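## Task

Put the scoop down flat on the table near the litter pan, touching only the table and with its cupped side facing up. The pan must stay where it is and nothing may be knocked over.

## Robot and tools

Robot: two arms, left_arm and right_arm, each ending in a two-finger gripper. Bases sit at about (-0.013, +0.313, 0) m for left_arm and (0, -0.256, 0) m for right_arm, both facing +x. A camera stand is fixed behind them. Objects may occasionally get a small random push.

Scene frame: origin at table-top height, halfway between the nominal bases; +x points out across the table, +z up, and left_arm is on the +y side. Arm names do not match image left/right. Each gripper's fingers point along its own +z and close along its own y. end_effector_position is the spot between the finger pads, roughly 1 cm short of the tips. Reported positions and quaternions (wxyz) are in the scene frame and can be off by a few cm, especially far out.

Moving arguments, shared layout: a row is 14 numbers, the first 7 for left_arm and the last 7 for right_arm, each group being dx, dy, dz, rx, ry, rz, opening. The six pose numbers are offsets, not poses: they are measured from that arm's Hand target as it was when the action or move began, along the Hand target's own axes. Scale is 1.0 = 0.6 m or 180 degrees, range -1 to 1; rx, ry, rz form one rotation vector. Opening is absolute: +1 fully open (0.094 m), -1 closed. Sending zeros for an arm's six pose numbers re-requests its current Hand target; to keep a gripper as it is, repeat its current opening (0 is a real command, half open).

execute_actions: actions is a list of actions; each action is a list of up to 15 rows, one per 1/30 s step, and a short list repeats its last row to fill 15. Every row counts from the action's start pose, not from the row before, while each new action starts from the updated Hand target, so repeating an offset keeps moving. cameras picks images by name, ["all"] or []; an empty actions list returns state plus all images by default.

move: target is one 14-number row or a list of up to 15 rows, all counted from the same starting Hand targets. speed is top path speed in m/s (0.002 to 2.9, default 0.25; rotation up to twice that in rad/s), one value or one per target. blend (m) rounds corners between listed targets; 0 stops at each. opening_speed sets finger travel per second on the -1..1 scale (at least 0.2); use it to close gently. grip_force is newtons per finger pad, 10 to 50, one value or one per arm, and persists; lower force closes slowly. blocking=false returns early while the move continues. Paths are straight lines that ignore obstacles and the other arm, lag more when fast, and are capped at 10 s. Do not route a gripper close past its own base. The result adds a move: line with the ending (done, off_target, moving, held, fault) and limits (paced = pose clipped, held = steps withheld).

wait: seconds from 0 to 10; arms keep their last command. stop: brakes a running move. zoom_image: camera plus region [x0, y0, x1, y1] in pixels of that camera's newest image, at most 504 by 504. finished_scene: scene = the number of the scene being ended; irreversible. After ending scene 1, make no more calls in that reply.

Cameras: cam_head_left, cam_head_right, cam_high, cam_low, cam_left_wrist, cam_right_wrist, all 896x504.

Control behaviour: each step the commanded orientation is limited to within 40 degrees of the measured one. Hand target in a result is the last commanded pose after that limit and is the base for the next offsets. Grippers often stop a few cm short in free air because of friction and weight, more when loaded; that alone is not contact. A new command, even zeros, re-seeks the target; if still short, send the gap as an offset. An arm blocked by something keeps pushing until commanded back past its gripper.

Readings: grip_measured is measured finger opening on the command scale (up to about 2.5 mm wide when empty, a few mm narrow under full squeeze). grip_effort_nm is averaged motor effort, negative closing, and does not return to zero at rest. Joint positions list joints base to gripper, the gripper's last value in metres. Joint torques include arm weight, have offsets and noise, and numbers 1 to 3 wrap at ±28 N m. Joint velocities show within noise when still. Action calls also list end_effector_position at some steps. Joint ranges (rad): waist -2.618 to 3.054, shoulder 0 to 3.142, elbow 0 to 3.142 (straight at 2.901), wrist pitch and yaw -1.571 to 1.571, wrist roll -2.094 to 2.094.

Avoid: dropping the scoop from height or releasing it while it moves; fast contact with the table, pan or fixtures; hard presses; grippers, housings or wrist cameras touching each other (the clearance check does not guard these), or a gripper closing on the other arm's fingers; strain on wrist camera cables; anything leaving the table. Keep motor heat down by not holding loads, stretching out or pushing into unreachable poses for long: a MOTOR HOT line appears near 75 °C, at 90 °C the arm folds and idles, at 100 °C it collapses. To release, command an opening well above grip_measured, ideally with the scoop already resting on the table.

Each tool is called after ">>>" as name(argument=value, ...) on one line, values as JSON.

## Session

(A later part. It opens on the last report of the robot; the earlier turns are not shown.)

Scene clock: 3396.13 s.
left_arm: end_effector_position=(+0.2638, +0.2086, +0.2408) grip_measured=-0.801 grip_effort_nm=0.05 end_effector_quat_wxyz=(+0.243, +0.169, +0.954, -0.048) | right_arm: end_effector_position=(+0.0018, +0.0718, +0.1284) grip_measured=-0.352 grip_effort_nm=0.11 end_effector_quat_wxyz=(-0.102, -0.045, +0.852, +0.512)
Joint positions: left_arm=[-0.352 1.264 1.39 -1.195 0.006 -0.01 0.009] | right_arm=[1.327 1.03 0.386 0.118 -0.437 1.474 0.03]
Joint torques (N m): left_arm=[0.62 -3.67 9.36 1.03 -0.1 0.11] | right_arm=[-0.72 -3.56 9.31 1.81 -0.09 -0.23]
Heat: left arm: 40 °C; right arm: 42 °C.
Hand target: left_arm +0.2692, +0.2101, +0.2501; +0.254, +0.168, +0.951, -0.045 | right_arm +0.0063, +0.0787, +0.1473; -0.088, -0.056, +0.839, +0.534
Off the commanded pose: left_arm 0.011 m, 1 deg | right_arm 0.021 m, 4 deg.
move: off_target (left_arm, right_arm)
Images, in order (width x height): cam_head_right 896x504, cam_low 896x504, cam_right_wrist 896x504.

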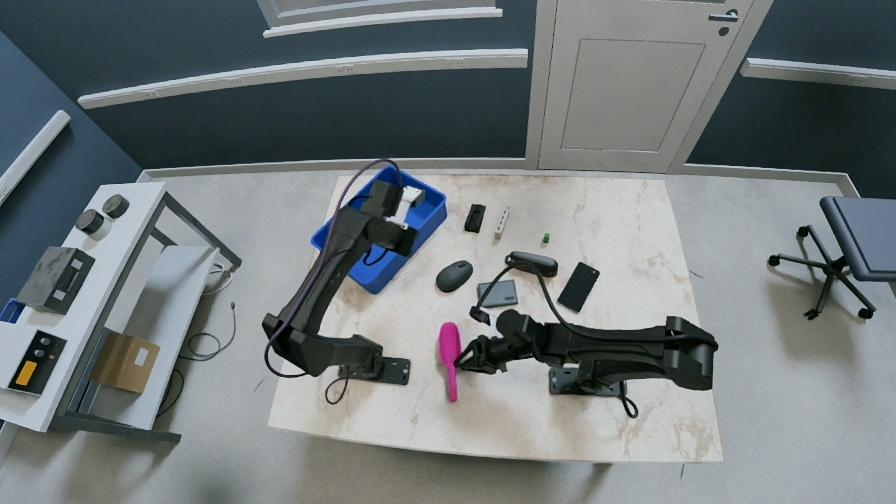

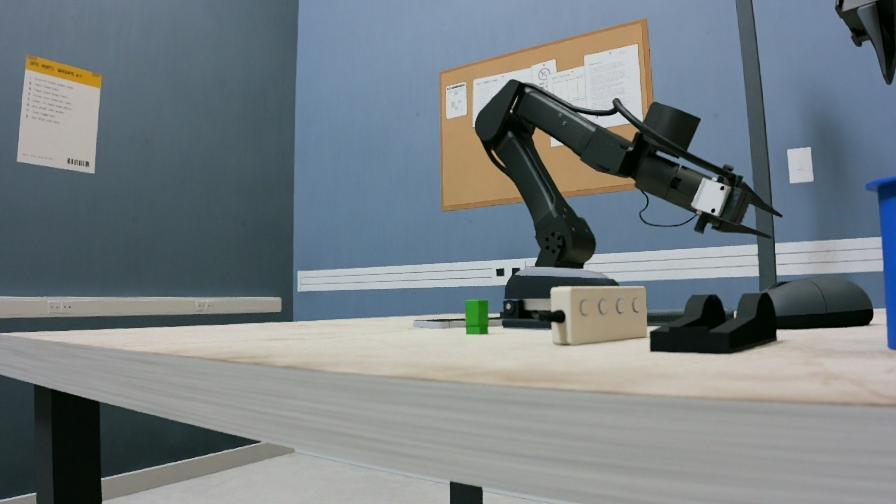

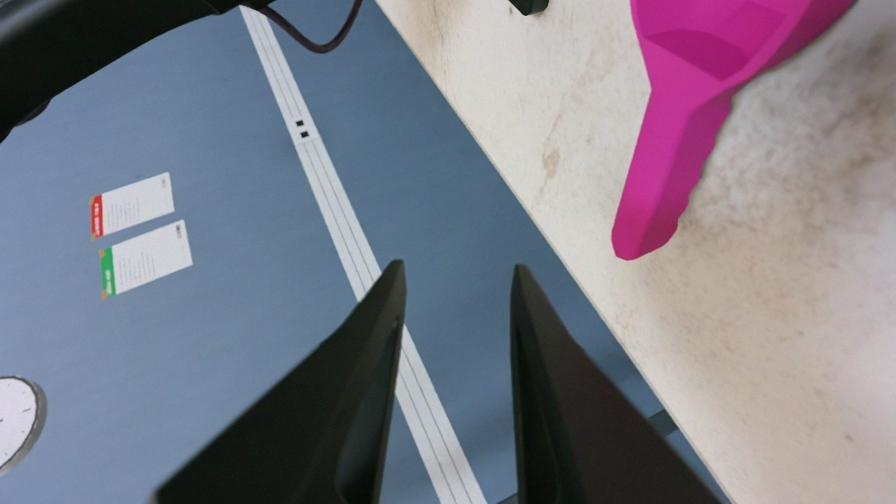

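>>> move(target=[0,0,0,0,0,0,-0.8,-0.0024,-0.0225,0.0601,0.3598,-0.0593,0.0378,-0.2], speed=0.25, cameras=["cam_right_wrist", "cam_low"])

>>> zoom_image(camera="cam_low", region=[620, 140, 896, 340])

Scene clock: 3491.90 s.
left_arm: end_effector_position=(+0.2638, +0.2086, +0.2408) grip_measured=-0.801 grip_effort_nm=0.05 end_effector_quat_wxyz=(+0.243, +0.169, +0.954, -0.048) | right_arm: end_effector_position=(-0.0005, +0.1010, +0.1178) grip_measured=-0.202 grip_effort_nm=0.11 end_effector_quat_wxyz=(-0.009, -0.001, +1.000, +0.000)
Joint positions: left_arm=[-0.352 1.264 1.39 -1.195 0.006 -0.01 0.009] | right_arm=[1.56 1.898 1.656 -1.33 -0.017 1.557 0.037]
Joint torques (N m): left_arm=[0.58 -3.52 9.31 1.01 -0.11 0.09] | right_arm=[0.68 -7.65 8.42 0.17 0.21 0.08]
Heat: left arm: 40 °C; right arm: 46 °C.
Hand target: left_arm +0.2692, +0.2101, +0.2501; +0.254, +0.168, +0.951, -0.045 | right_arm +0.0003, +0.1053, +0.1201; +0.000, +0.000, +1.000, +0.000
Off the commanded pose: left_arm 0.011 m, 1 deg | right_arm 0.005 m, 1 deg.
move: off_target (left_arm)
Images, in order (width x height): cam_low 896x504, cam_right_wrist 896x504.

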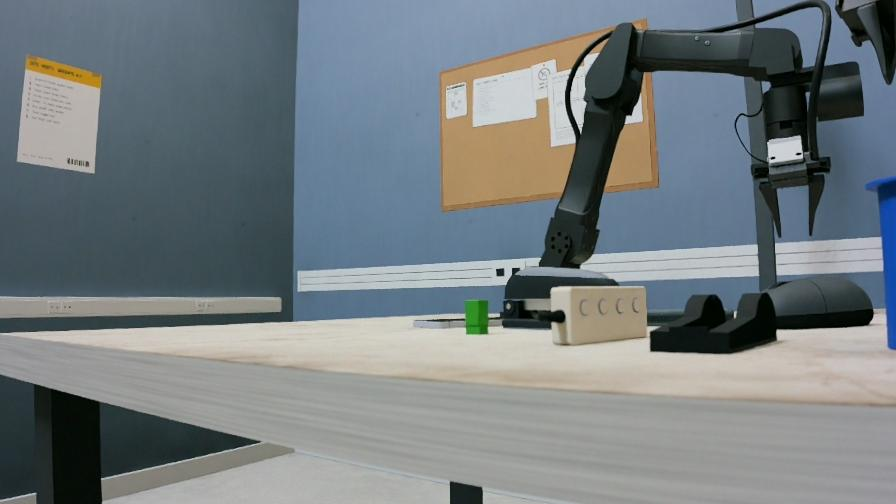

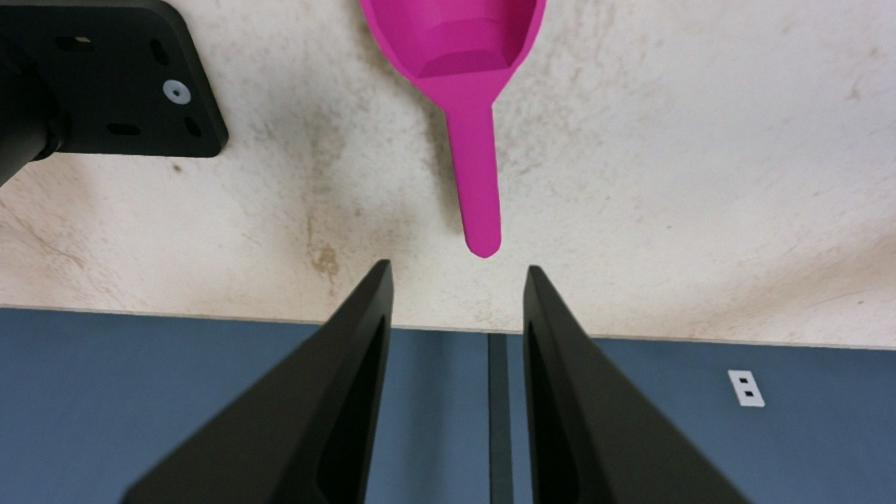

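Scaled by 1.826.

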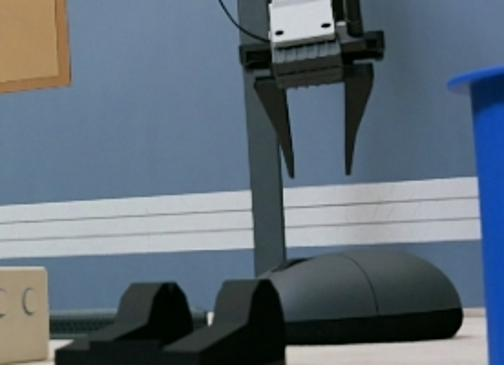

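>>> move(target=[[0,0,0,0,0,0,-0.8,0,-0.01,0.02,0,0,-0.0389,-0.2],[0,0,0,0,0,0,-0.8,0,-0.01,0.1385,0,0,-0.0389,-0.2],[0,0,0,0,0,0,-0.8,0,-0.01,0.1385,0,0,-0.0389,-0.8]], speed=[0.1,0.15,0.1], blend=[0.01,0,0], opening_speed=1.2, cameras=["cam_right_wrist"])

Scene clock: 3507.80 s.
left_arm: end_effector_position=(+0.2638, +0.2086, +0.2408) grip_measured=-0.801 grip_effort_nm=0.05 end_effector_quat_wxyz=(+0.243, +0.169, +0.954, -0.048) | right_arm: end_effector_position=(-0.0004, +0.0981, +0.0419) grip_measured=-0.648 grip_effort_nm=-1.03 end_effector_quat_wxyz=(-0.008, -0.055, +0.998, +0.003)
Joint positions: left_arm=[-0.352 1.264 1.39 -1.195 0.006 -0.01 0.009] | right_arm=[1.56 1.925 1.387 -1.029 -0.016 1.449 0.017]
Joint torques (N m): left_arm=[0.58 -3.54 9.36 1.02 -0.09 0.1] | right_arm=[0.66 -7.84 5.65 0.41 0.2 -0.08]
Heat: left arm: 40 °C; right arm: 44 °C.
Hand target: left_arm +0.2692, +0.2101, +0.2501; +0.254, +0.168, +0.951, -0.045 | right_arm +0.0004, +0.0992, +0.0371; +0.000, -0.061, +0.998, +0.000
Off the commanded pose: left_arm 0.011 m, 1 deg | right_arm 0.005 m, 1 deg.
move: off_target (left_arm)
Images, in order (width x height): cam_right_wrist 896x504.

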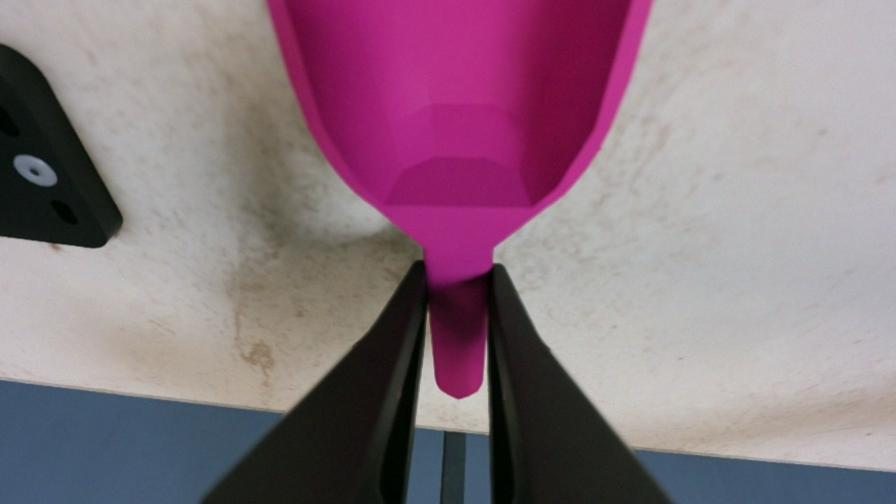

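>>> move(target=[[0,0,0,0,0,0,-0.8,0,0,-0.155,0,0,0.0389,-0.8],[0,0,0,0,0,0,-0.8,0,0.005,-0.1217,-0.3607,-0.0221,0.0346,-0.8]], speed=0.2, blend=[0.03,0], cameras=["cam_right_wrist", "cam_low"])

>>> zoom_image(camera="cam_low", region=[620, 140, 896, 340])

Scene clock: 3531.77 s.
left_arm: end_effector_position=(+0.2638, +0.2086, +0.2408) grip_measured=-0.801 grip_effort_nm=0.05 end_effector_quat_wxyz=(+0.243, +0.169, +0.954, -0.048) | right_arm: end_effector_position=(-0.0004, +0.0968, +0.1019) grip_measured=-0.648 grip_effort_nm=-1.03 end_effector_quat_wxyz=(-0.006, +0.003, +0.853, +0.521)
Joint positions: left_arm=[-0.352 1.264 1.39 -1.195 0.006 -0.01 0.009] | right_arm=[1.56 1.206 0.335 0.397 -0.016 1.577 0.017]
Joint torques (N m): left_arm=[0.59 -3.55 9.33 1.04 -0.1 0.1] | right_arm=[0.53 -2.7 6.57 2.25 0.16 -0.11]
Heat: left arm: 40 °C; right arm: 43 °C.
Hand target: left_arm +0.2692, +0.2101, +0.2501; +0.254, +0.168, +0.951, -0.045 | right_arm +0.0000, +0.1022, +0.1100; +0.000, +0.000, +0.844, +0.537
Off the commanded pose: left_arm 0.011 m, 1 deg | right_arm 0.010 m, 2 deg.
move: off_target (left_arm)
Images, in order (width x height): cam_low 896x504, cam_right_wrist 896x504.

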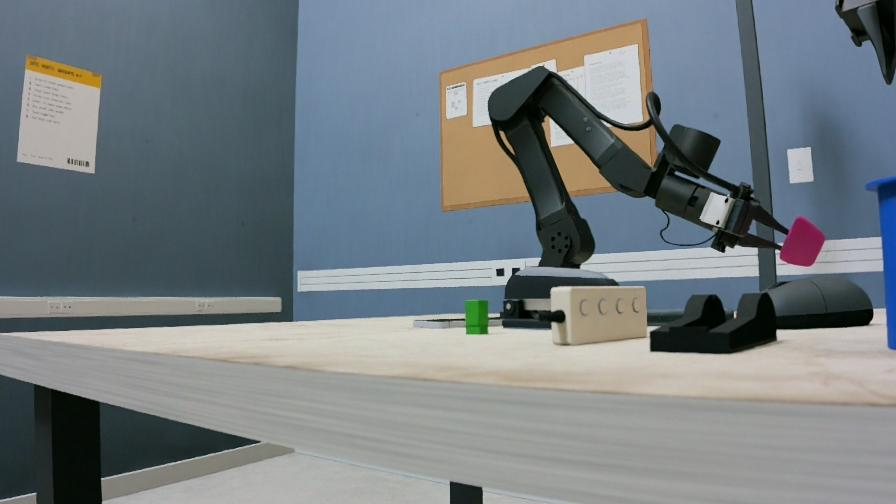

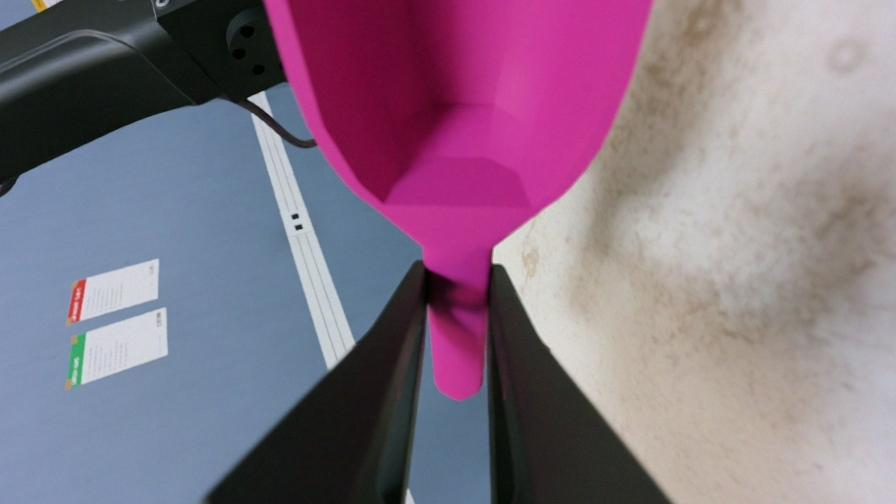

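Scaled by 1.826.

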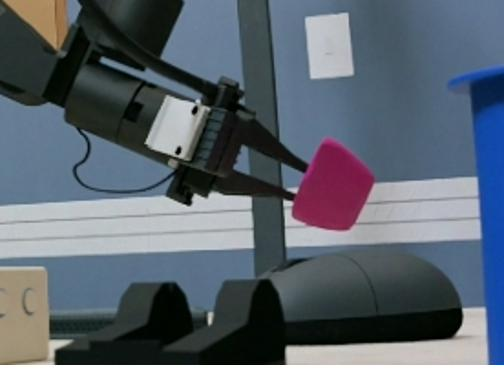

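>>> move(target=[[0,0,0,0,0,0,-0.8,0,-0.0846,0.0396,0,0,0,-0.8]], speed=0.1, cameras=[])

>>> move(target=[0,0,0,0,0,0,-0.8,0,-0.0091,0.0042,0,0,0,-0.8], speed=0.04, cameras=["cam_right_wrist"])

Scene clock: 3542.30 s.
left_arm: end_effector_position=(+0.2638, +0.2086, +0.2408) grip_measured=-0.801 grip_effort_nm=0.05 end_effector_quat_wxyz=(+0.243, +0.169, +0.954, -0.048) | right_arm: end_effector_position=(-0.0003, +0.0992, +0.0495) grip_measured=-0.648 grip_effort_nm=-1.03 end_effector_quat_wxyz=(-0.006, +0.003, +0.851, +0.526)
Joint positions: left_arm=[-0.352 1.264 1.39 -1.195 0.006 -0.01 0.009] | right_arm=[1.56 1.528 0.221 0.843 -0.016 1.578 0.017]
Joint torques (N m): left_arm=[0.59 -3.48 9.32 1.04 -0.1 0.1] | right_arm=[0.5 -3.54 4.45 2.23 0.15 -0.12]
Heat: left arm: 40 °C; right arm: 43 °C.
Hand target: left_arm +0.2692, +0.2101, +0.2501; +0.254, +0.168, +0.951, -0.045 | right_arm +0.0000, +0.1023, +0.0540; +0.001, +0.000, +0.844, +0.537
Off the commanded pose: left_arm 0.011 m, 1 deg | right_arm 0.006 m, 2 deg.
move: off_target (left_arm)
No camera images: "cameras" was empty.

Scene clock: 3543.37 s.
left_arm: end_effector_position=(+0.2638, +0.2086, +0.2408) grip_measured=-0.801 grip_effort_nm=0.05 end_effector_quat_wxyz=(+0.243, +0.169, +0.954, -0.048) | right_arm: end_effector_position=(-0.0003, +0.0990, +0.0435) grip_measured=-0.648 grip_effort_nm=-1.03 end_effector_quat_wxyz=(-0.006, +0.003, +0.850, +0.526)
Joint positions: left_arm=[-0.352 1.264 1.39 -1.195 0.006 -0.01 0.009] | right_arm=[1.56 1.573 0.212 0.898 -0.016 1.578 0.017]
Joint torques (N m): left_arm=[0.57 -3.54 9.36 1.05 -0.12 0.08] | right_arm=[0.54 -3.64 4.22 2.24 0.15 -0.14]
Heat: left arm: 40 °C; right arm: 43 °C.
Hand target: left_arm +0.2692, +0.2101, +0.2501; +0.254, +0.168, +0.951, -0.045 | right_arm +0.0000, +0.1022, +0.0479; +0.001, +0.000, +0.844, +0.537
Off the commanded pose: left_arm 0.011 m, 1 deg | right_arm 0.006 m, 2 deg.
move: off_target (left_arm)
Images, in order (width x height): cam_right_wrist 896x504.

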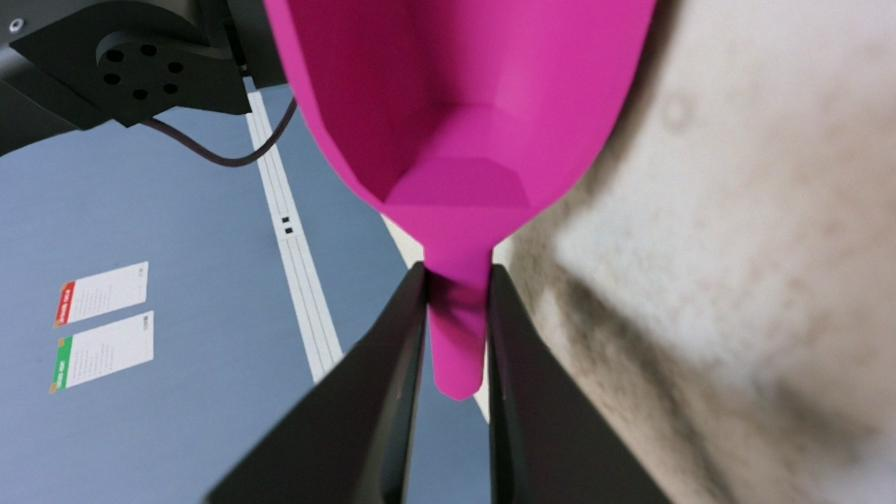

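>>> move(target=[0,0,0,0,0,0,-0.8,0,-0.006,0.0028,0,0,0,-0.8], speed=0.04, cameras=[])

>>> move(target=[0,0,0,0,0,0,-0.8,0,-0.006,0.0028,0,0,0,-0.8], speed=0.04, cameras=[])

>>> move(target=[0,0,0,0,0,0,-0.8,0,-0.006,0.0028,0,0,0,-0.8], speed=0.04, cameras=["cam_right_wrist", "cam_low"])

Scene clock: 3551.20 s.
left_arm: end_effector_position=(+0.2638, +0.2086, +0.2408) grip_measured=-0.801 grip_effort_nm=0.05 end_effector_quat_wxyz=(+0.243, +0.169, +0.954, -0.048) | right_arm: end_effector_position=(-0.0003, +0.1006, +0.0409) grip_measured=-0.648 grip_effort_nm=-1.03 end_effector_quat_wxyz=(-0.006, +0.003, +0.849, +0.528)
Joint positions: left_arm=[-0.352 1.264 1.39 -1.195 0.006 -0.01 0.009] | right_arm=[1.56 1.605 0.212 0.934 -0.016 1.578 0.017]
Joint torques (N m): left_arm=[0.61 -3.56 9.28 1.02 -0.11 0.09] | right_arm=[0.51 -3.75 3.66 2.23 0.15 -0.13]
Heat: left arm: 40 °C; right arm: 43 °C.
Hand target: left_arm +0.2692, +0.2101, +0.2501; +0.254, +0.168, +0.951, -0.045 | right_arm +0.0001, +0.1022, +0.0439; +0.001, +0.000, +0.844, +0.537
Off the commanded pose: left_arm 0.011 m, 1 deg | right_arm 0.003 m, 2 deg.
move: off_target (left_arm)
No camera images: "cameras" was empty.

Scene clock: 3552.03 s.
left_arm: end_effector_position=(+0.2638, +0.2086, +0.2408) grip_measured=-0.801 grip_effort_nm=0.05 end_effector_quat_wxyz=(+0.243, +0.169, +0.954, -0.048) | right_arm: end_effector_position=(-0.0003, +0.1007, +0.0374) grip_measured=-0.648 grip_effort_nm=-1.03 end_effector_quat_wxyz=(-0.006, +0.003, +0.849, +0.529)
Joint positions: left_arm=[-0.352 1.264 1.39 -1.195 0.006 -0.01 0.009] | right_arm=[1.56 1.637 0.207 0.974 -0.016 1.578 0.017]
Joint torques (N m): left_arm=[0.61 -3.55 9.28 1.02 -0.11 0.09] | right_arm=[0.5 -3.85 3.6 2.21 0.14 -0.13]
Heat: left arm: 40 °C; right arm: 43 °C.
Hand target: left_arm +0.2692, +0.2101, +0.2501; +0.254, +0.168, +0.951, -0.045 | right_arm +0.0001, +0.1022, +0.0400; +0.001, +0.000, +0.844, +0.537
Off the commanded pose: left_arm 0.011 m, 1 deg | right_arm 0.003 m, 1 deg.
move: off_target (left_arm)
No camera images: "cameras" was empty.

Scene clock: 3552.87 s.
left_arm: end_effector_position=(+0.2638, +0.2086, +0.2408) grip_measured=-0.801 grip_effort_nm=0.05 end_effector_quat_wxyz=(+0.243, +0.169, +0.954, -0.048) | right_arm: end_effector_position=(-0.0003, +0.1031, +0.0370) grip_measured=-0.648 grip_effort_nm=-1.03 end_effector_quat_wxyz=(-0.006, +0.003, +0.845, +0.535)
Joint positions: left_arm=[-0.352 1.264 1.39 -1.195 0.006 -0.01 0.009] | right_arm=[1.56 1.669 0.207 1.019 -0.016 1.578 0.017]
Joint torques (N m): left_arm=[0.62 -3.54 9.4 1.05 -0.11 0.09] | right_arm=[0.44 -3.82 3.12 2.12 0.15 -0.13]
Heat: left arm: 40 °C; right arm: 43 °C.
Hand target: left_arm +0.2692, +0.2101, +0.2501; +0.254, +0.168, +0.951, -0.045 | right_arm +0.0001, +0.1022, +0.0361; +0.001, +0.000, +0.844, +0.537
Off the commanded pose: left_arm 0.011 m, 1 deg | right_arm 0.001 m, 1 deg.
move: off_target (left_arm)
Images, in order (width x height): cam_low 896x504, cam_right_wrist 896x504.

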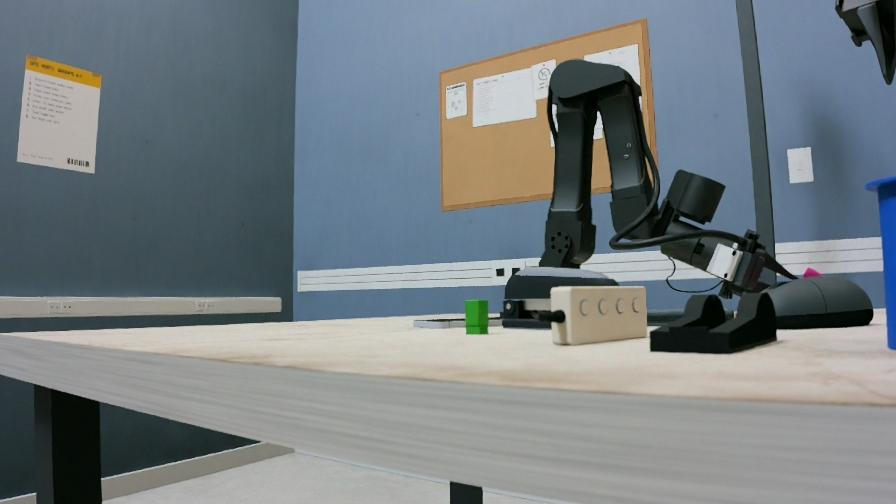

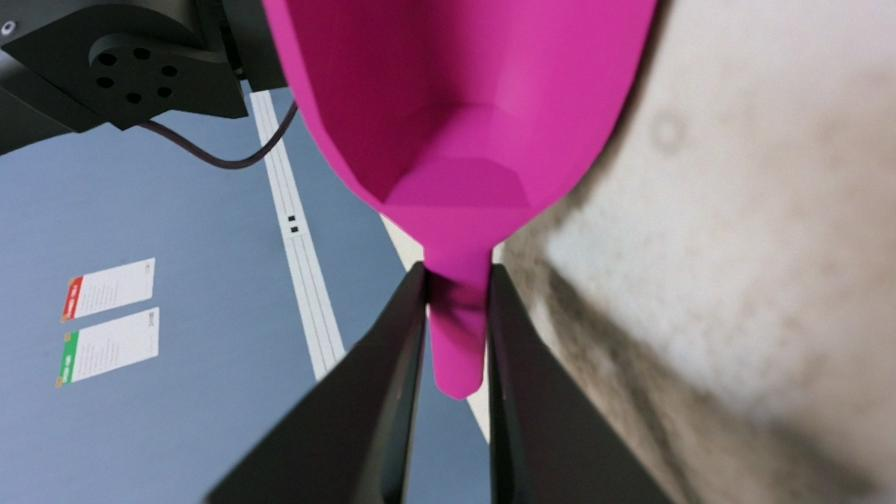

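>>> move(target=[[0,0,0,0,0,0,-0.8,0,0.003,-0.0014,0,0,0,-0.8],[0,0,0,0,0,0,-0.8,0,0.003,-0.0014,0,0,0,-0.3],[0,0,0,0,0,0,-0.8,0,0.003,-0.0514,0,0,0,-0.3],[0,0,0,0,0,0,-0.8,0,0.1541,-0.1222,0,0,0,-0.3],[0,0,0,0,0,0,-0.8,0,0.142,-0.0665,0.3611,0,0,-0.3]], speed=[0.04,0.04,0.05,0.2,0.25], blend=[0,0,0.005,0.03,0], opening_speed=1.0, cameras=["cam_right_wrist", "cam_low", "cam_head_right"])

>>> zoom_image(camera="cam_head_right", region=[380, 290, 540, 420])

Scene clock: 3568.57 s.
left_arm: end_effector_position=(+0.2638, +0.2086, +0.2408) grip_measured=-0.801 grip_effort_nm=0.05 end_effector_quat_wxyz=(+0.243, +0.169, +0.954, -0.048) | right_arm: end_effector_position=(-0.0004, +0.0980, +0.1276) grip_measured=-0.302 grip_effort_nm=0.11 end_effector_quat_wxyz=(-0.008, +0.007, +1.000, -0.001)
Joint positions: left_arm=[-0.352 1.264 1.39 -1.195 0.006 -0.01 0.009] | right_arm=[1.56 1.887 1.68 -1.366 -0.016 1.574 0.033]
Joint torques (N m): left_arm=[0.59 -3.55 9.35 1.04 -0.09 0.09] | right_arm=[0.8 -7.57 8.39 0.15 0.22 -0.1]
Heat: left arm: 40 °C; right arm: 42 °C.
Hand target: left_arm +0.2692, +0.2101, +0.2501; +0.254, +0.168, +0.951, -0.045 | right_arm +0.0000, +0.1021, +0.1301; +0.001, +0.000, +1.000, +0.000
Off the commanded pose: left_arm 0.011 m, 1 deg | right_arm 0.005 m, 1 deg.
move: off_target (left_arm)
Images, in order (width x height): cam_head_right 896x504, cam_low 896x504, cam_right_wrist 896x504.

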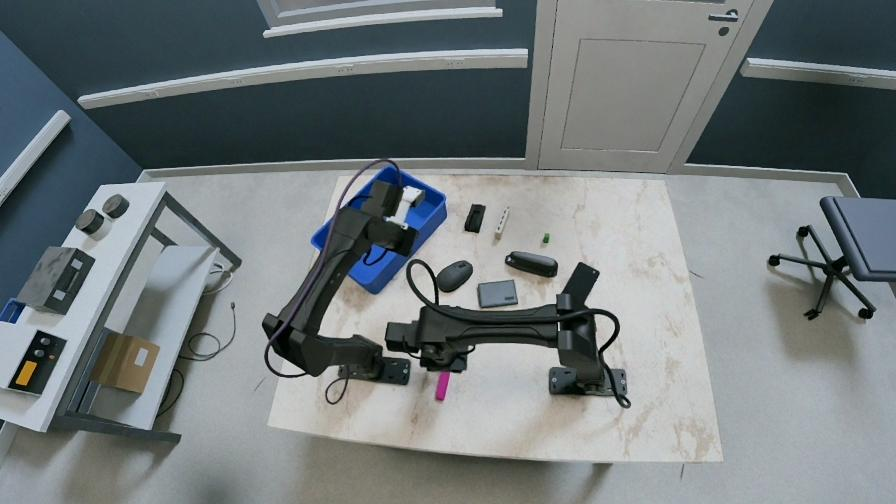

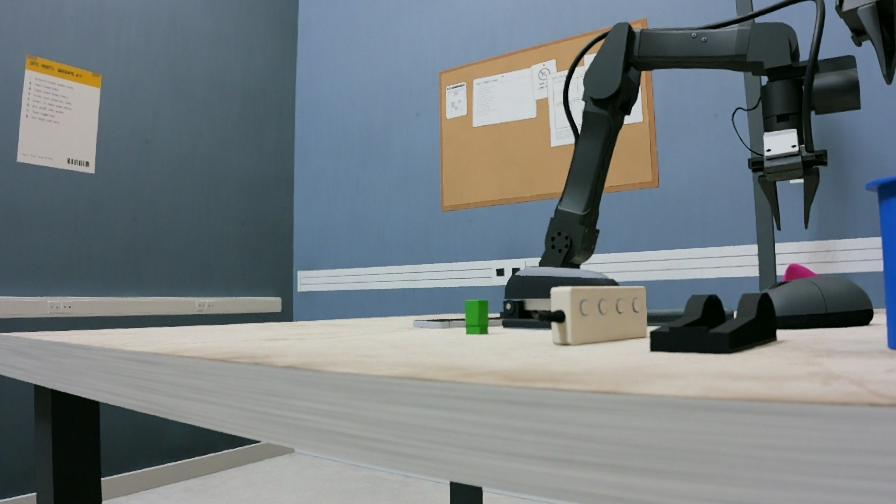

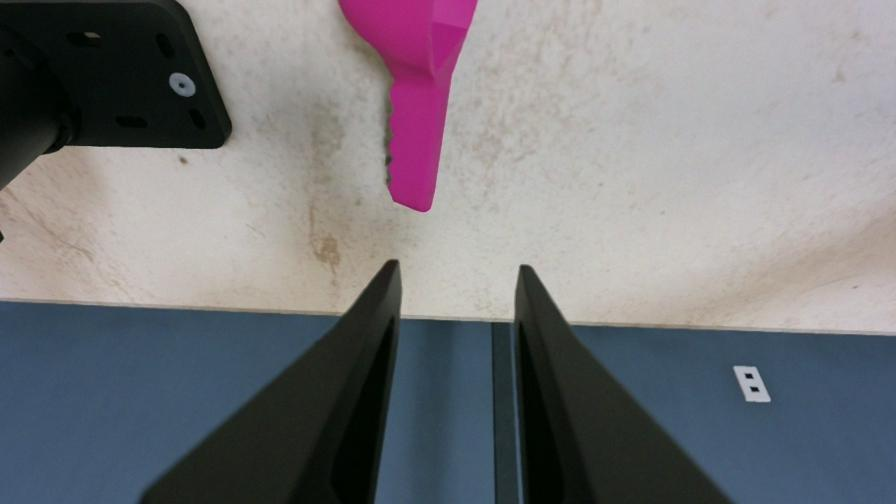

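Scaled by 3.150.

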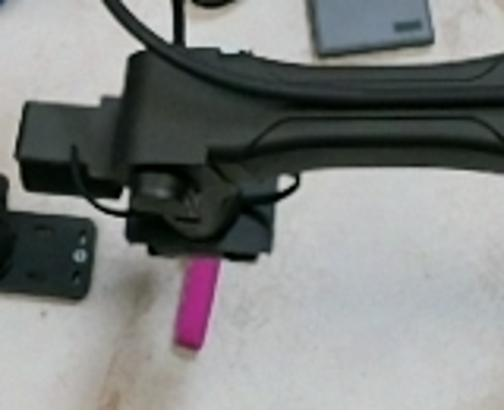

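>>> move(target=[[0,0,0,0,0,0,-0.8,0.008,0.025,0.02,0,0,0.0556,-0.1],[0,0,0,0,0,0,-0.8,0.008,0.025,0.1902,0,0,0.0556,-0.1],[0,0,0,0,0,0,-0.8,0.008,0.025,0.1902,0,0,0.0556,-0.8]], speed=[0.1,0.15,0.1], blend=[0.01,0,0], opening_speed=1.0, cameras=["cam_right_wrist"])

Scene clock: 3585.80 s.
left_arm: end_effector_position=(+0.2638, +0.2086, +0.2408) grip_measured=-0.801 grip_effort_nm=0.05 end_effector_quat_wxyz=(+0.243, +0.169, +0.954, -0.048) | right_arm: end_effector_position=(-0.0048, +0.1173, +0.0205) grip_measured=-0.628 grip_effort_nm=-1.03 end_effector_quat_wxyz=(-0.008, +0.087, +0.996, +0.004)
Joint positions: left_arm=[-0.352 1.264 1.39 -1.195 0.006 -0.01 0.009] | right_arm=[1.573 2.015 1.428 -0.974 -0.015 1.747 0.017]
Joint torques (N m): left_arm=[0.5 -3.55 9.26 1.02 -0.11 0.11] | right_arm=[0.77 -8.57 5.75 0.35 0.18 0.07]
Heat: left arm: 41 °C; right arm: 44 °C.
Hand target: left_arm +0.2692, +0.2101, +0.2501; +0.254, +0.168, +0.951, -0.045 | right_arm -0.0048, +0.1170, +0.0159; +0.001, +0.087, +0.996, +0.000
Off the commanded pose: left_arm 0.011 m, 1 deg | right_arm 0.005 m, 1 deg.
move: off_target (left_arm)
Images, in order (width x height): cam_right_wrist 896x504.

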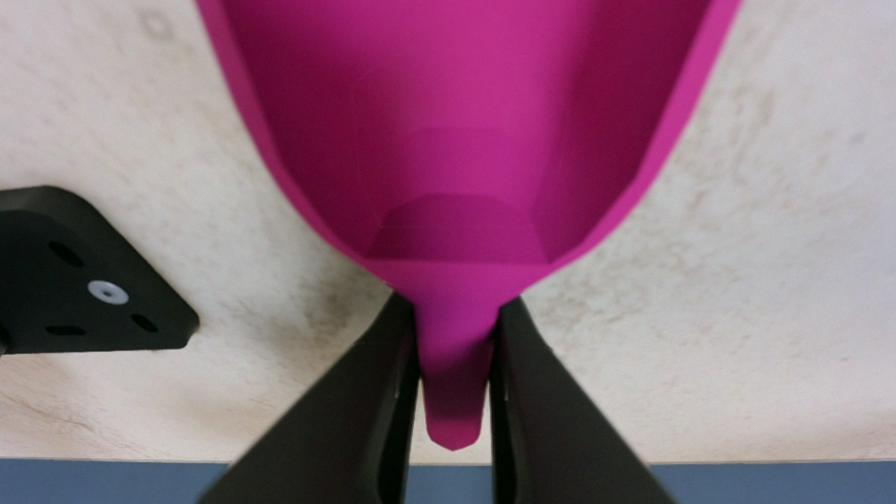

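>>> move(target=[[0,0,0,0,0,0,-0.8,0,0,0,0,0,0,-0.2],[0,0,0,0,0,0,-0.8,0,0,-0.03,0,0,0,-0.2],[0,0,0,0,0,0,-0.8,0,0,-0.03,0,0,0,-0.8],[0,0,0,0,0,0,-0.8,-0.0114,-0.0183,-0.1735,0,0,-0.0556,-0.8],[0,0,0,0,0,0,-0.8,-0.0114,-0.0183,-0.1483,-0.3602,0.0315,-0.0495,-0.8]], speed=[0.1,0.1,0.1,0.2,0.25], blend=[0,0,0,0.03,0], opening_speed=1.2, cameras=["cam_right_wrist"])

Scene clock: 3658.43 s.
left_arm: end_effector_position=(+0.2638, +0.2086, +0.2408) grip_measured=-0.801 grip_effort_nm=0.05 end_effector_quat_wxyz=(+0.243, +0.169, +0.954, -0.048) | right_arm: end_effector_position=(-0.0047, +0.0999, +0.0974) grip_measured=-0.630 grip_effort_nm=-1.03 end_effector_quat_wxyz=(-0.009, -0.002, +0.853, +0.522)
Joint positions: left_arm=[-0.352 1.264 1.39 -1.195 0.006 -0.01 0.009] | right_arm=[1.573 1.243 0.33 0.44 -0.015 1.578 0.017]
Joint torques (N m): left_arm=[0.57 -3.66 9.32 1.03 -0.11 0.09] | right_arm=[-0.77 -2.85 6.46 2.23 0.14 -0.12]
Heat: left arm: 41 °C; right arm: 43 °C.
Hand target: left_arm +0.2692, +0.2101, +0.2501; +0.254, +0.168, +0.951, -0.045 | right_arm +0.0000, +0.1052, +0.1051; +0.000, +0.000, +0.843, +0.537
Off the commanded pose: left_arm 0.011 m, 1 deg | right_arm 0.010 m, 2 deg.
move: off_target (left_arm); target 3's new opening was sent with right_arm's hand 0.011 m and 1 deg from that target
Images, in order (width x height): cam_right_wrist 896x504.

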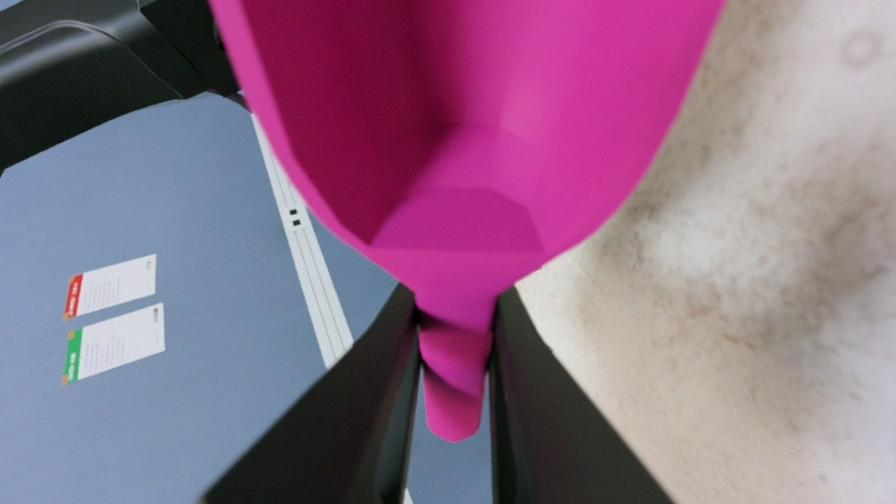

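>>> move(target=[[0,0,0,0,0,0,-0.8,0,-0.0876,0.0411,0,0,0,-0.8],[0,0,0,0,0,0,-0.8,0,-0.1027,0.0481,0,0,0,-0.8]], speed=[0.12,0.04], blend=[0.005,0], cameras=[])

>>> move(target=[0,0,0,0,0,0,-0.8,0,-0.006,0.0028,0,0,0,-0.8], speed=0.04, cameras=[])

>>> move(target=[0,0,0,0,0,0,-0.8,0,-0.006,0.0028,0,0,0,-0.8], speed=0.04, cameras=["cam_right_wrist"])

Scene clock: 3666.97 s.
left_arm: end_effector_position=(+0.2638, +0.2086, +0.2408) grip_measured=-0.801 grip_effort_nm=0.05 end_effector_quat_wxyz=(+0.243, +0.169, +0.954, -0.048) | right_arm: end_effector_position=(-0.0045, +0.1025, +0.0330) grip_measured=-0.630 grip_effort_nm=-1.03 end_effector_quat_wxyz=(-0.008, -0.002, +0.850, +0.527)
Joint positions: left_arm=[-0.352 1.264 1.39 -1.195 0.006 -0.01 0.009] | right_arm=[1.573 1.671 0.213 0.997 -0.014 1.578 0.017]
Joint torques (N m): left_arm=[0.53 -3.63 9.28 1.03 -0.12 0.1] | right_arm=[-0.81 -4.03 3.59 2.22 0.12 -0.13]
Heat: left arm: 41 °C; right arm: 43 °C.
Hand target: left_arm +0.2692, +0.2101, +0.2501; +0.254, +0.168, +0.951, -0.045 | right_arm +0.0001, +0.1052, +0.0369; +0.001, +0.000, +0.844, +0.537
Off the commanded pose: left_arm 0.011 m, 1 deg | right_arm 0.007 m, 2 deg.
move: off_target (left_arm)
No camera images: "cameras" was empty.

Scene clock: 3667.80 s.
left_arm: end_effector_position=(+0.2638, +0.2086, +0.2408) grip_measured=-0.801 grip_effort_nm=0.05 end_effector_quat_wxyz=(+0.243, +0.169, +0.954, -0.048) | right_arm: end_effector_position=(-0.0045, +0.1038, +0.0305) grip_measured=-0.630 grip_effort_nm=-1.03 end_effector_quat_wxyz=(-0.008, -0.002, +0.849, +0.529)
Joint positions: left_arm=[-0.352 1.264 1.39 -1.195 0.006 -0.01 0.009] | right_arm=[1.573 1.703 0.213 1.034 -0.014 1.578 0.017]
Joint torques (N m): left_arm=[0.59 -3.52 9.35 1.02 -0.1 0.08] | right_arm=[-0.8 -4.11 3.22 2.2 0.11 -0.13]
Heat: left arm: 41 °C; right arm: 43 °C.
Hand target: left_arm +0.2692, +0.2101, +0.2501; +0.254, +0.168, +0.951, -0.045 | right_arm +0.0001, +0.1052, +0.0330; +0.001, +0.000, +0.843, +0.537
Off the commanded pose: left_arm 0.011 m, 1 deg | right_arm 0.005 m, 2 deg.
move: off_target (left_arm)
No camera images: "cameras" was empty.

Scene clock: 3668.63 s.
left_arm: end_effector_position=(+0.2638, +0.2086, +0.2408) grip_measured=-0.801 grip_effort_nm=0.05 end_effector_quat_wxyz=(+0.243, +0.169, +0.954, -0.048) | right_arm: end_effector_position=(-0.0045, +0.1061, +0.0302) grip_measured=-0.630 grip_effort_nm=-1.04 end_effector_quat_wxyz=(-0.008, -0.002, +0.845, +0.535)
Joint positions: left_arm=[-0.352 1.264 1.39 -1.195 0.006 -0.01 0.009] | right_arm=[1.573 1.735 0.213 1.081 -0.014 1.578 0.017]
Joint torques (N m): left_arm=[0.62 -3.52 9.35 1.02 -0.12 0.12] | right_arm=[-0.79 -4.1 2.82 2.11 0.13 -0.14]
Heat: left arm: 41 °C; right arm: 42 °C.
Hand target: left_arm +0.2692, +0.2101, +0.2501; +0.254, +0.168, +0.951, -0.045 | right_arm +0.0001, +0.1052, +0.0290; +0.001, +0.000, +0.843, +0.537
Off the commanded pose: left_arm 0.011 m, 1 deg | right_arm 0.005 m, 1 deg.
move: off_target (left_arm)
Images, in order (width x height): cam_right_wrist 896x504.

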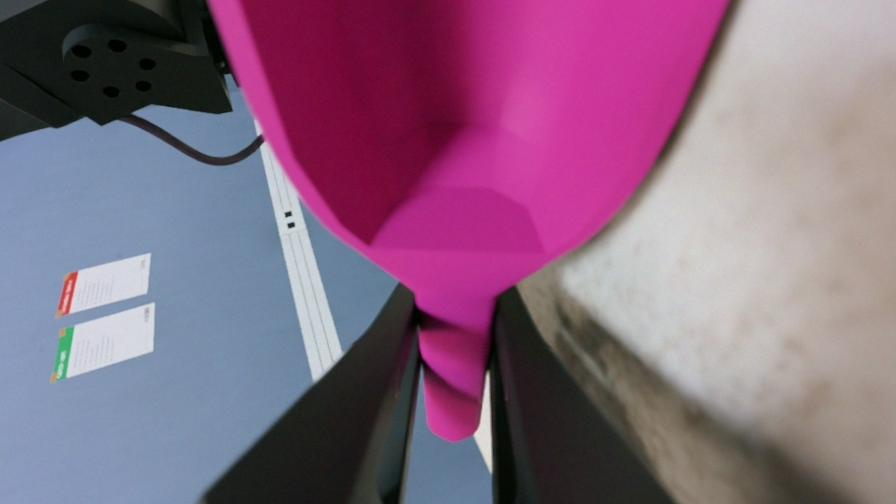

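>>> execute_actions(actions=[])

Scene clock: 3709.80 s.
left_arm: end_effector_position=(+0.2638, +0.2086, +0.2408) grip_measured=-0.801 grip_effort_nm=0.05 end_effector_quat_wxyz=(+0.243, +0.169, +0.954, -0.048) | right_arm: end_effector_position=(-0.0045, +0.1061, +0.0302) grip_measured=-0.630 grip_effort_nm=-1.03 end_effector_quat_wxyz=(-0.008, -0.002, +0.845, +0.535)
Joint positions: left_arm=[-0.352 1.264 1.39 -1.195 0.006 -0.01 0.009] | right_arm=[1.573 1.735 0.213 1.081 -0.014 1.578 0.017]
Joint velocities: within noise
Joint torques (N m): left_arm=[0.59 -3.55 9.37 1.03 -0.12 0.09] | right_arm=[-0.8 -4.05 2.84 2.1 0.13 -0.13]
Heat: left arm: 41 °C; right arm: 43 °C.
Hand target: left_arm +0.2692, +0.2101, +0.2501; +0.254, +0.168, +0.951, -0.045 | right_arm +0.0001, +0.1052, +0.0290; +0.001, +0.000, +0.844, +0.537
Tool commands: left_gripper/opening=-0.8 right_gripper/opening=-0.8
Off the commanded pose: left_arm 0.011 m, 1 deg | right_arm 0.005 m, 1 deg.

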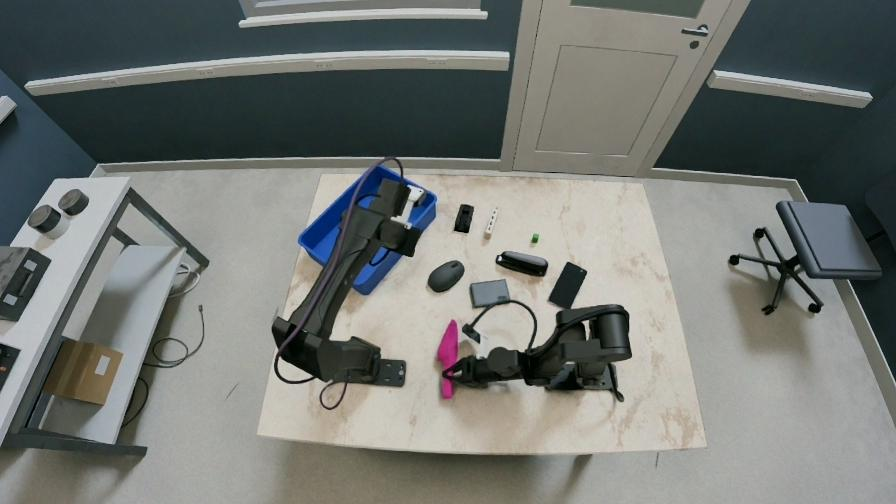

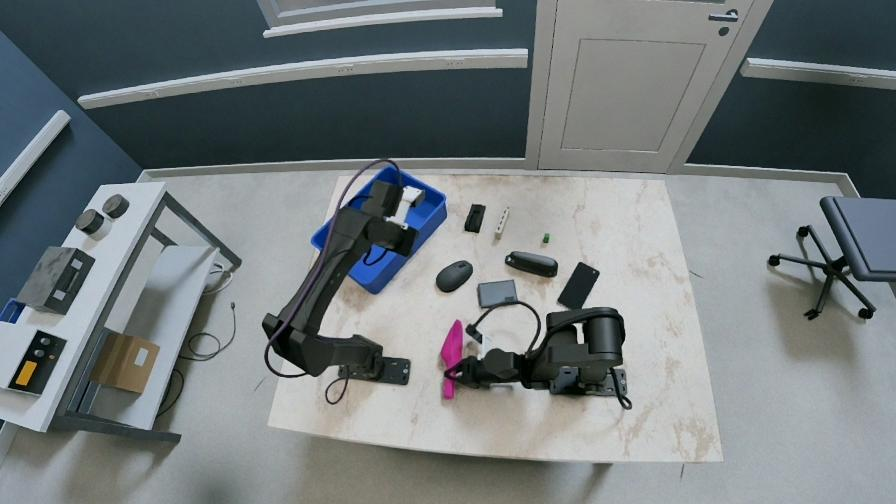

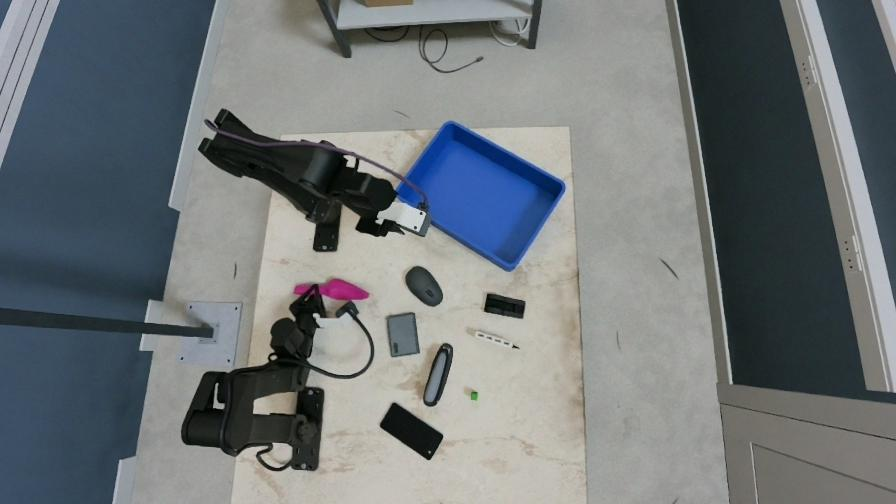

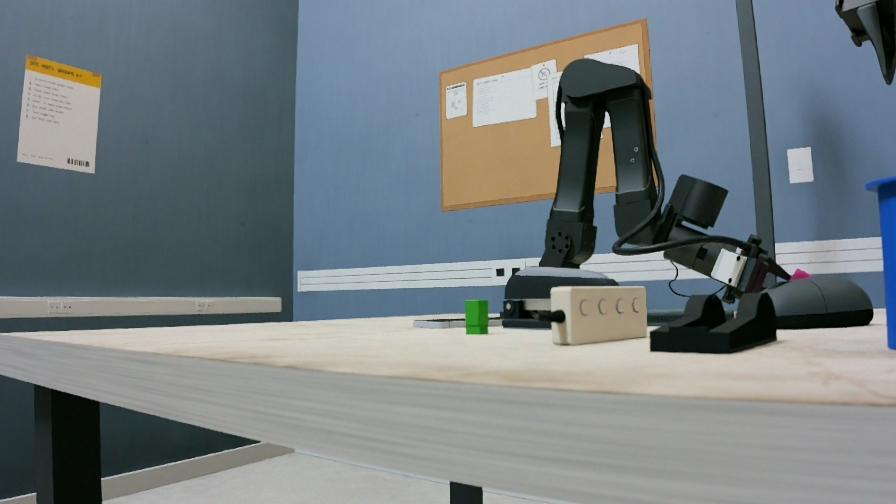

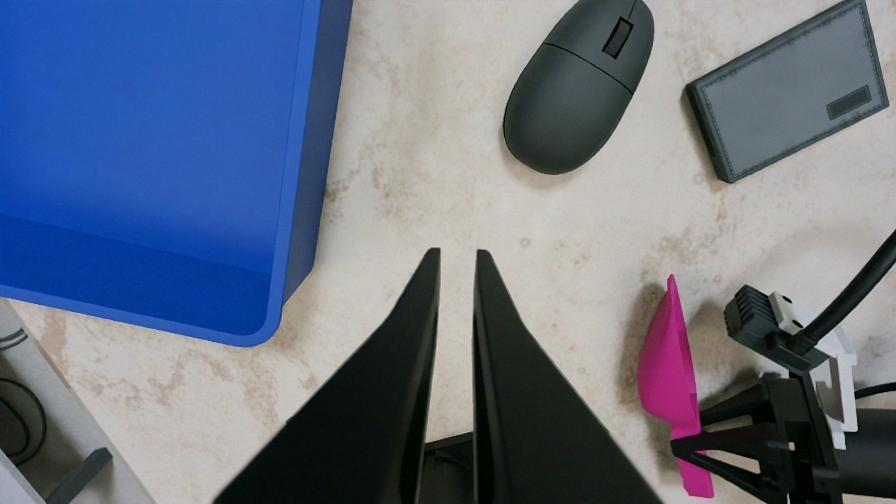

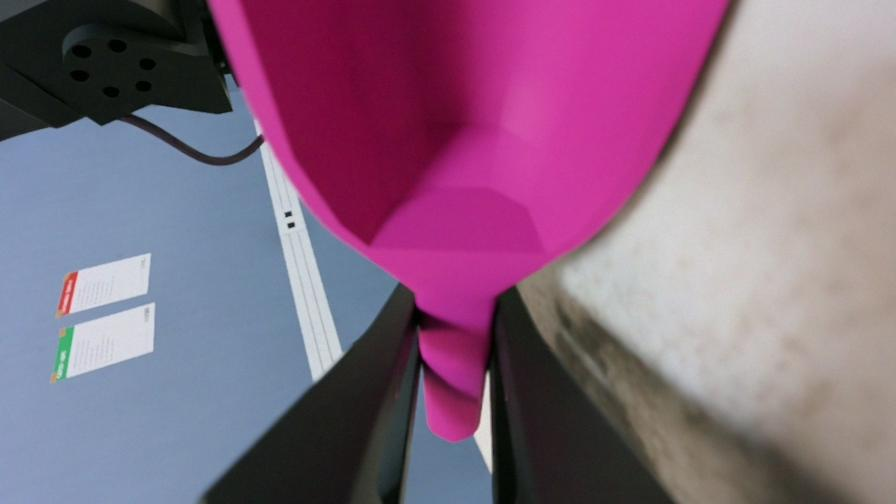

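>>> move(target=[[0,0,0,0,0,0,-0.8,0,0.003,-0.0014,0,0,0,-0.8],[0,0,0,0,0,0,-0.8,0,0.003,-0.0014,0,0,0,-0.3],[0,0,0,0,0,0,-0.8,0,0.003,-0.0514,0,0,0,-0.3],[0,0,0,0,0,0,-0.8,0,0.1541,-0.1222,0,0,0,-0.3],[0,0,0,0,0,0,-0.8,0,0.142,-0.0665,0.361,0,0,-0.3]], speed=[0.04,0.04,0.05,0.2,0.25], blend=[0,0,0.005,0.03,0], opening_speed=1.0, cameras=["cam_right_wrist","cam_high","cam_low"])

Scene clock: 3728.20 s.
left_arm: end_effector_position=(+0.2638, +0.2086, +0.2408) grip_measured=-0.801 grip_effort_nm=0.05 end_effector_quat_wxyz=(+0.243, +0.169, +0.954, -0.048) | right_arm: end_effector_position=(-0.0033, +0.1008, +0.1207) grip_measured=-0.302 grip_effort_nm=0.10 end_effector_quat_wxyz=(-0.007, +0.002, +1.000, +0.000)
Joint positions: left_arm=[-0.352 1.264 1.39 -1.195 0.006 -0.01 0.009] | right_arm=[1.57 1.897 1.667 -1.341 -0.014 1.574 0.033]
Joint torques (N m): left_arm=[0.58 -3.49 9.33 1.02 -0.1 0.09] | right_arm=[-0.17 -7.64 8.4 0.17 0.19 -0.09]
Heat: left arm: 41 °C; right arm: 43 °C.
Hand target: left_arm +0.2692, +0.2101, +0.2501; +0.254, +0.168, +0.951, -0.045 | right_arm +0.0000, +0.1051, +0.1231; +0.001, +0.000, +1.000, +0.000
Off the commanded pose: left_arm 0.011 m, 1 deg | right_arm 0.006 m, 1 deg.
move: off_target (left_arm)
Images, in order (width x height): cam_high 896x504, cam_low 896x504, cam_right_wrist 896x504.

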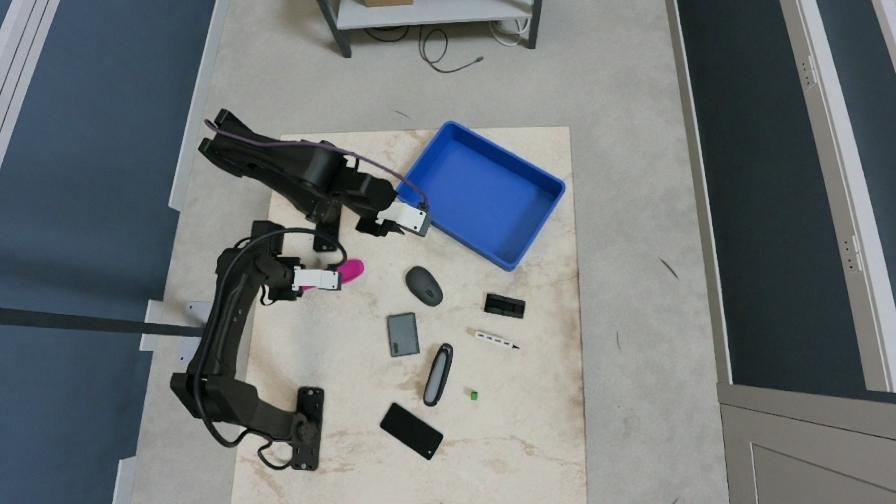

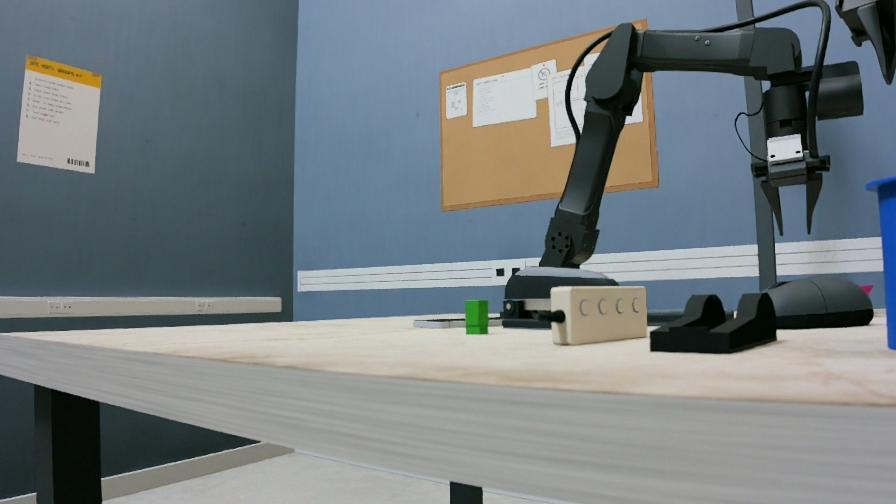

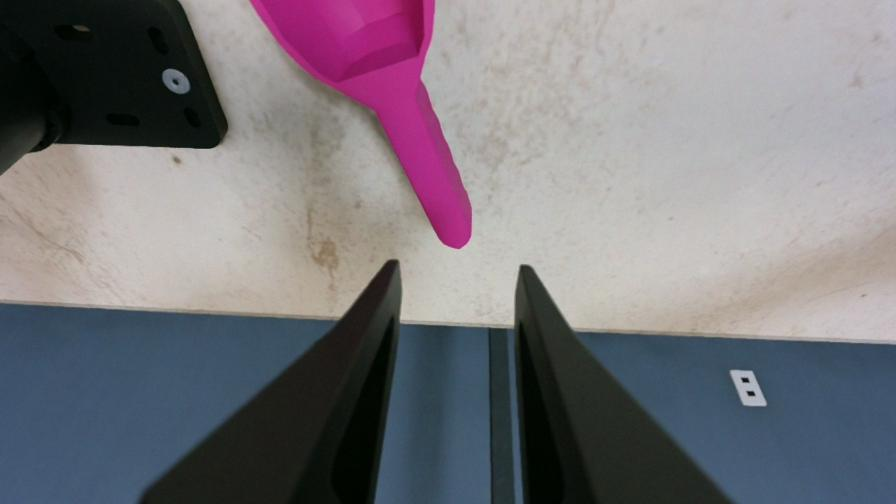

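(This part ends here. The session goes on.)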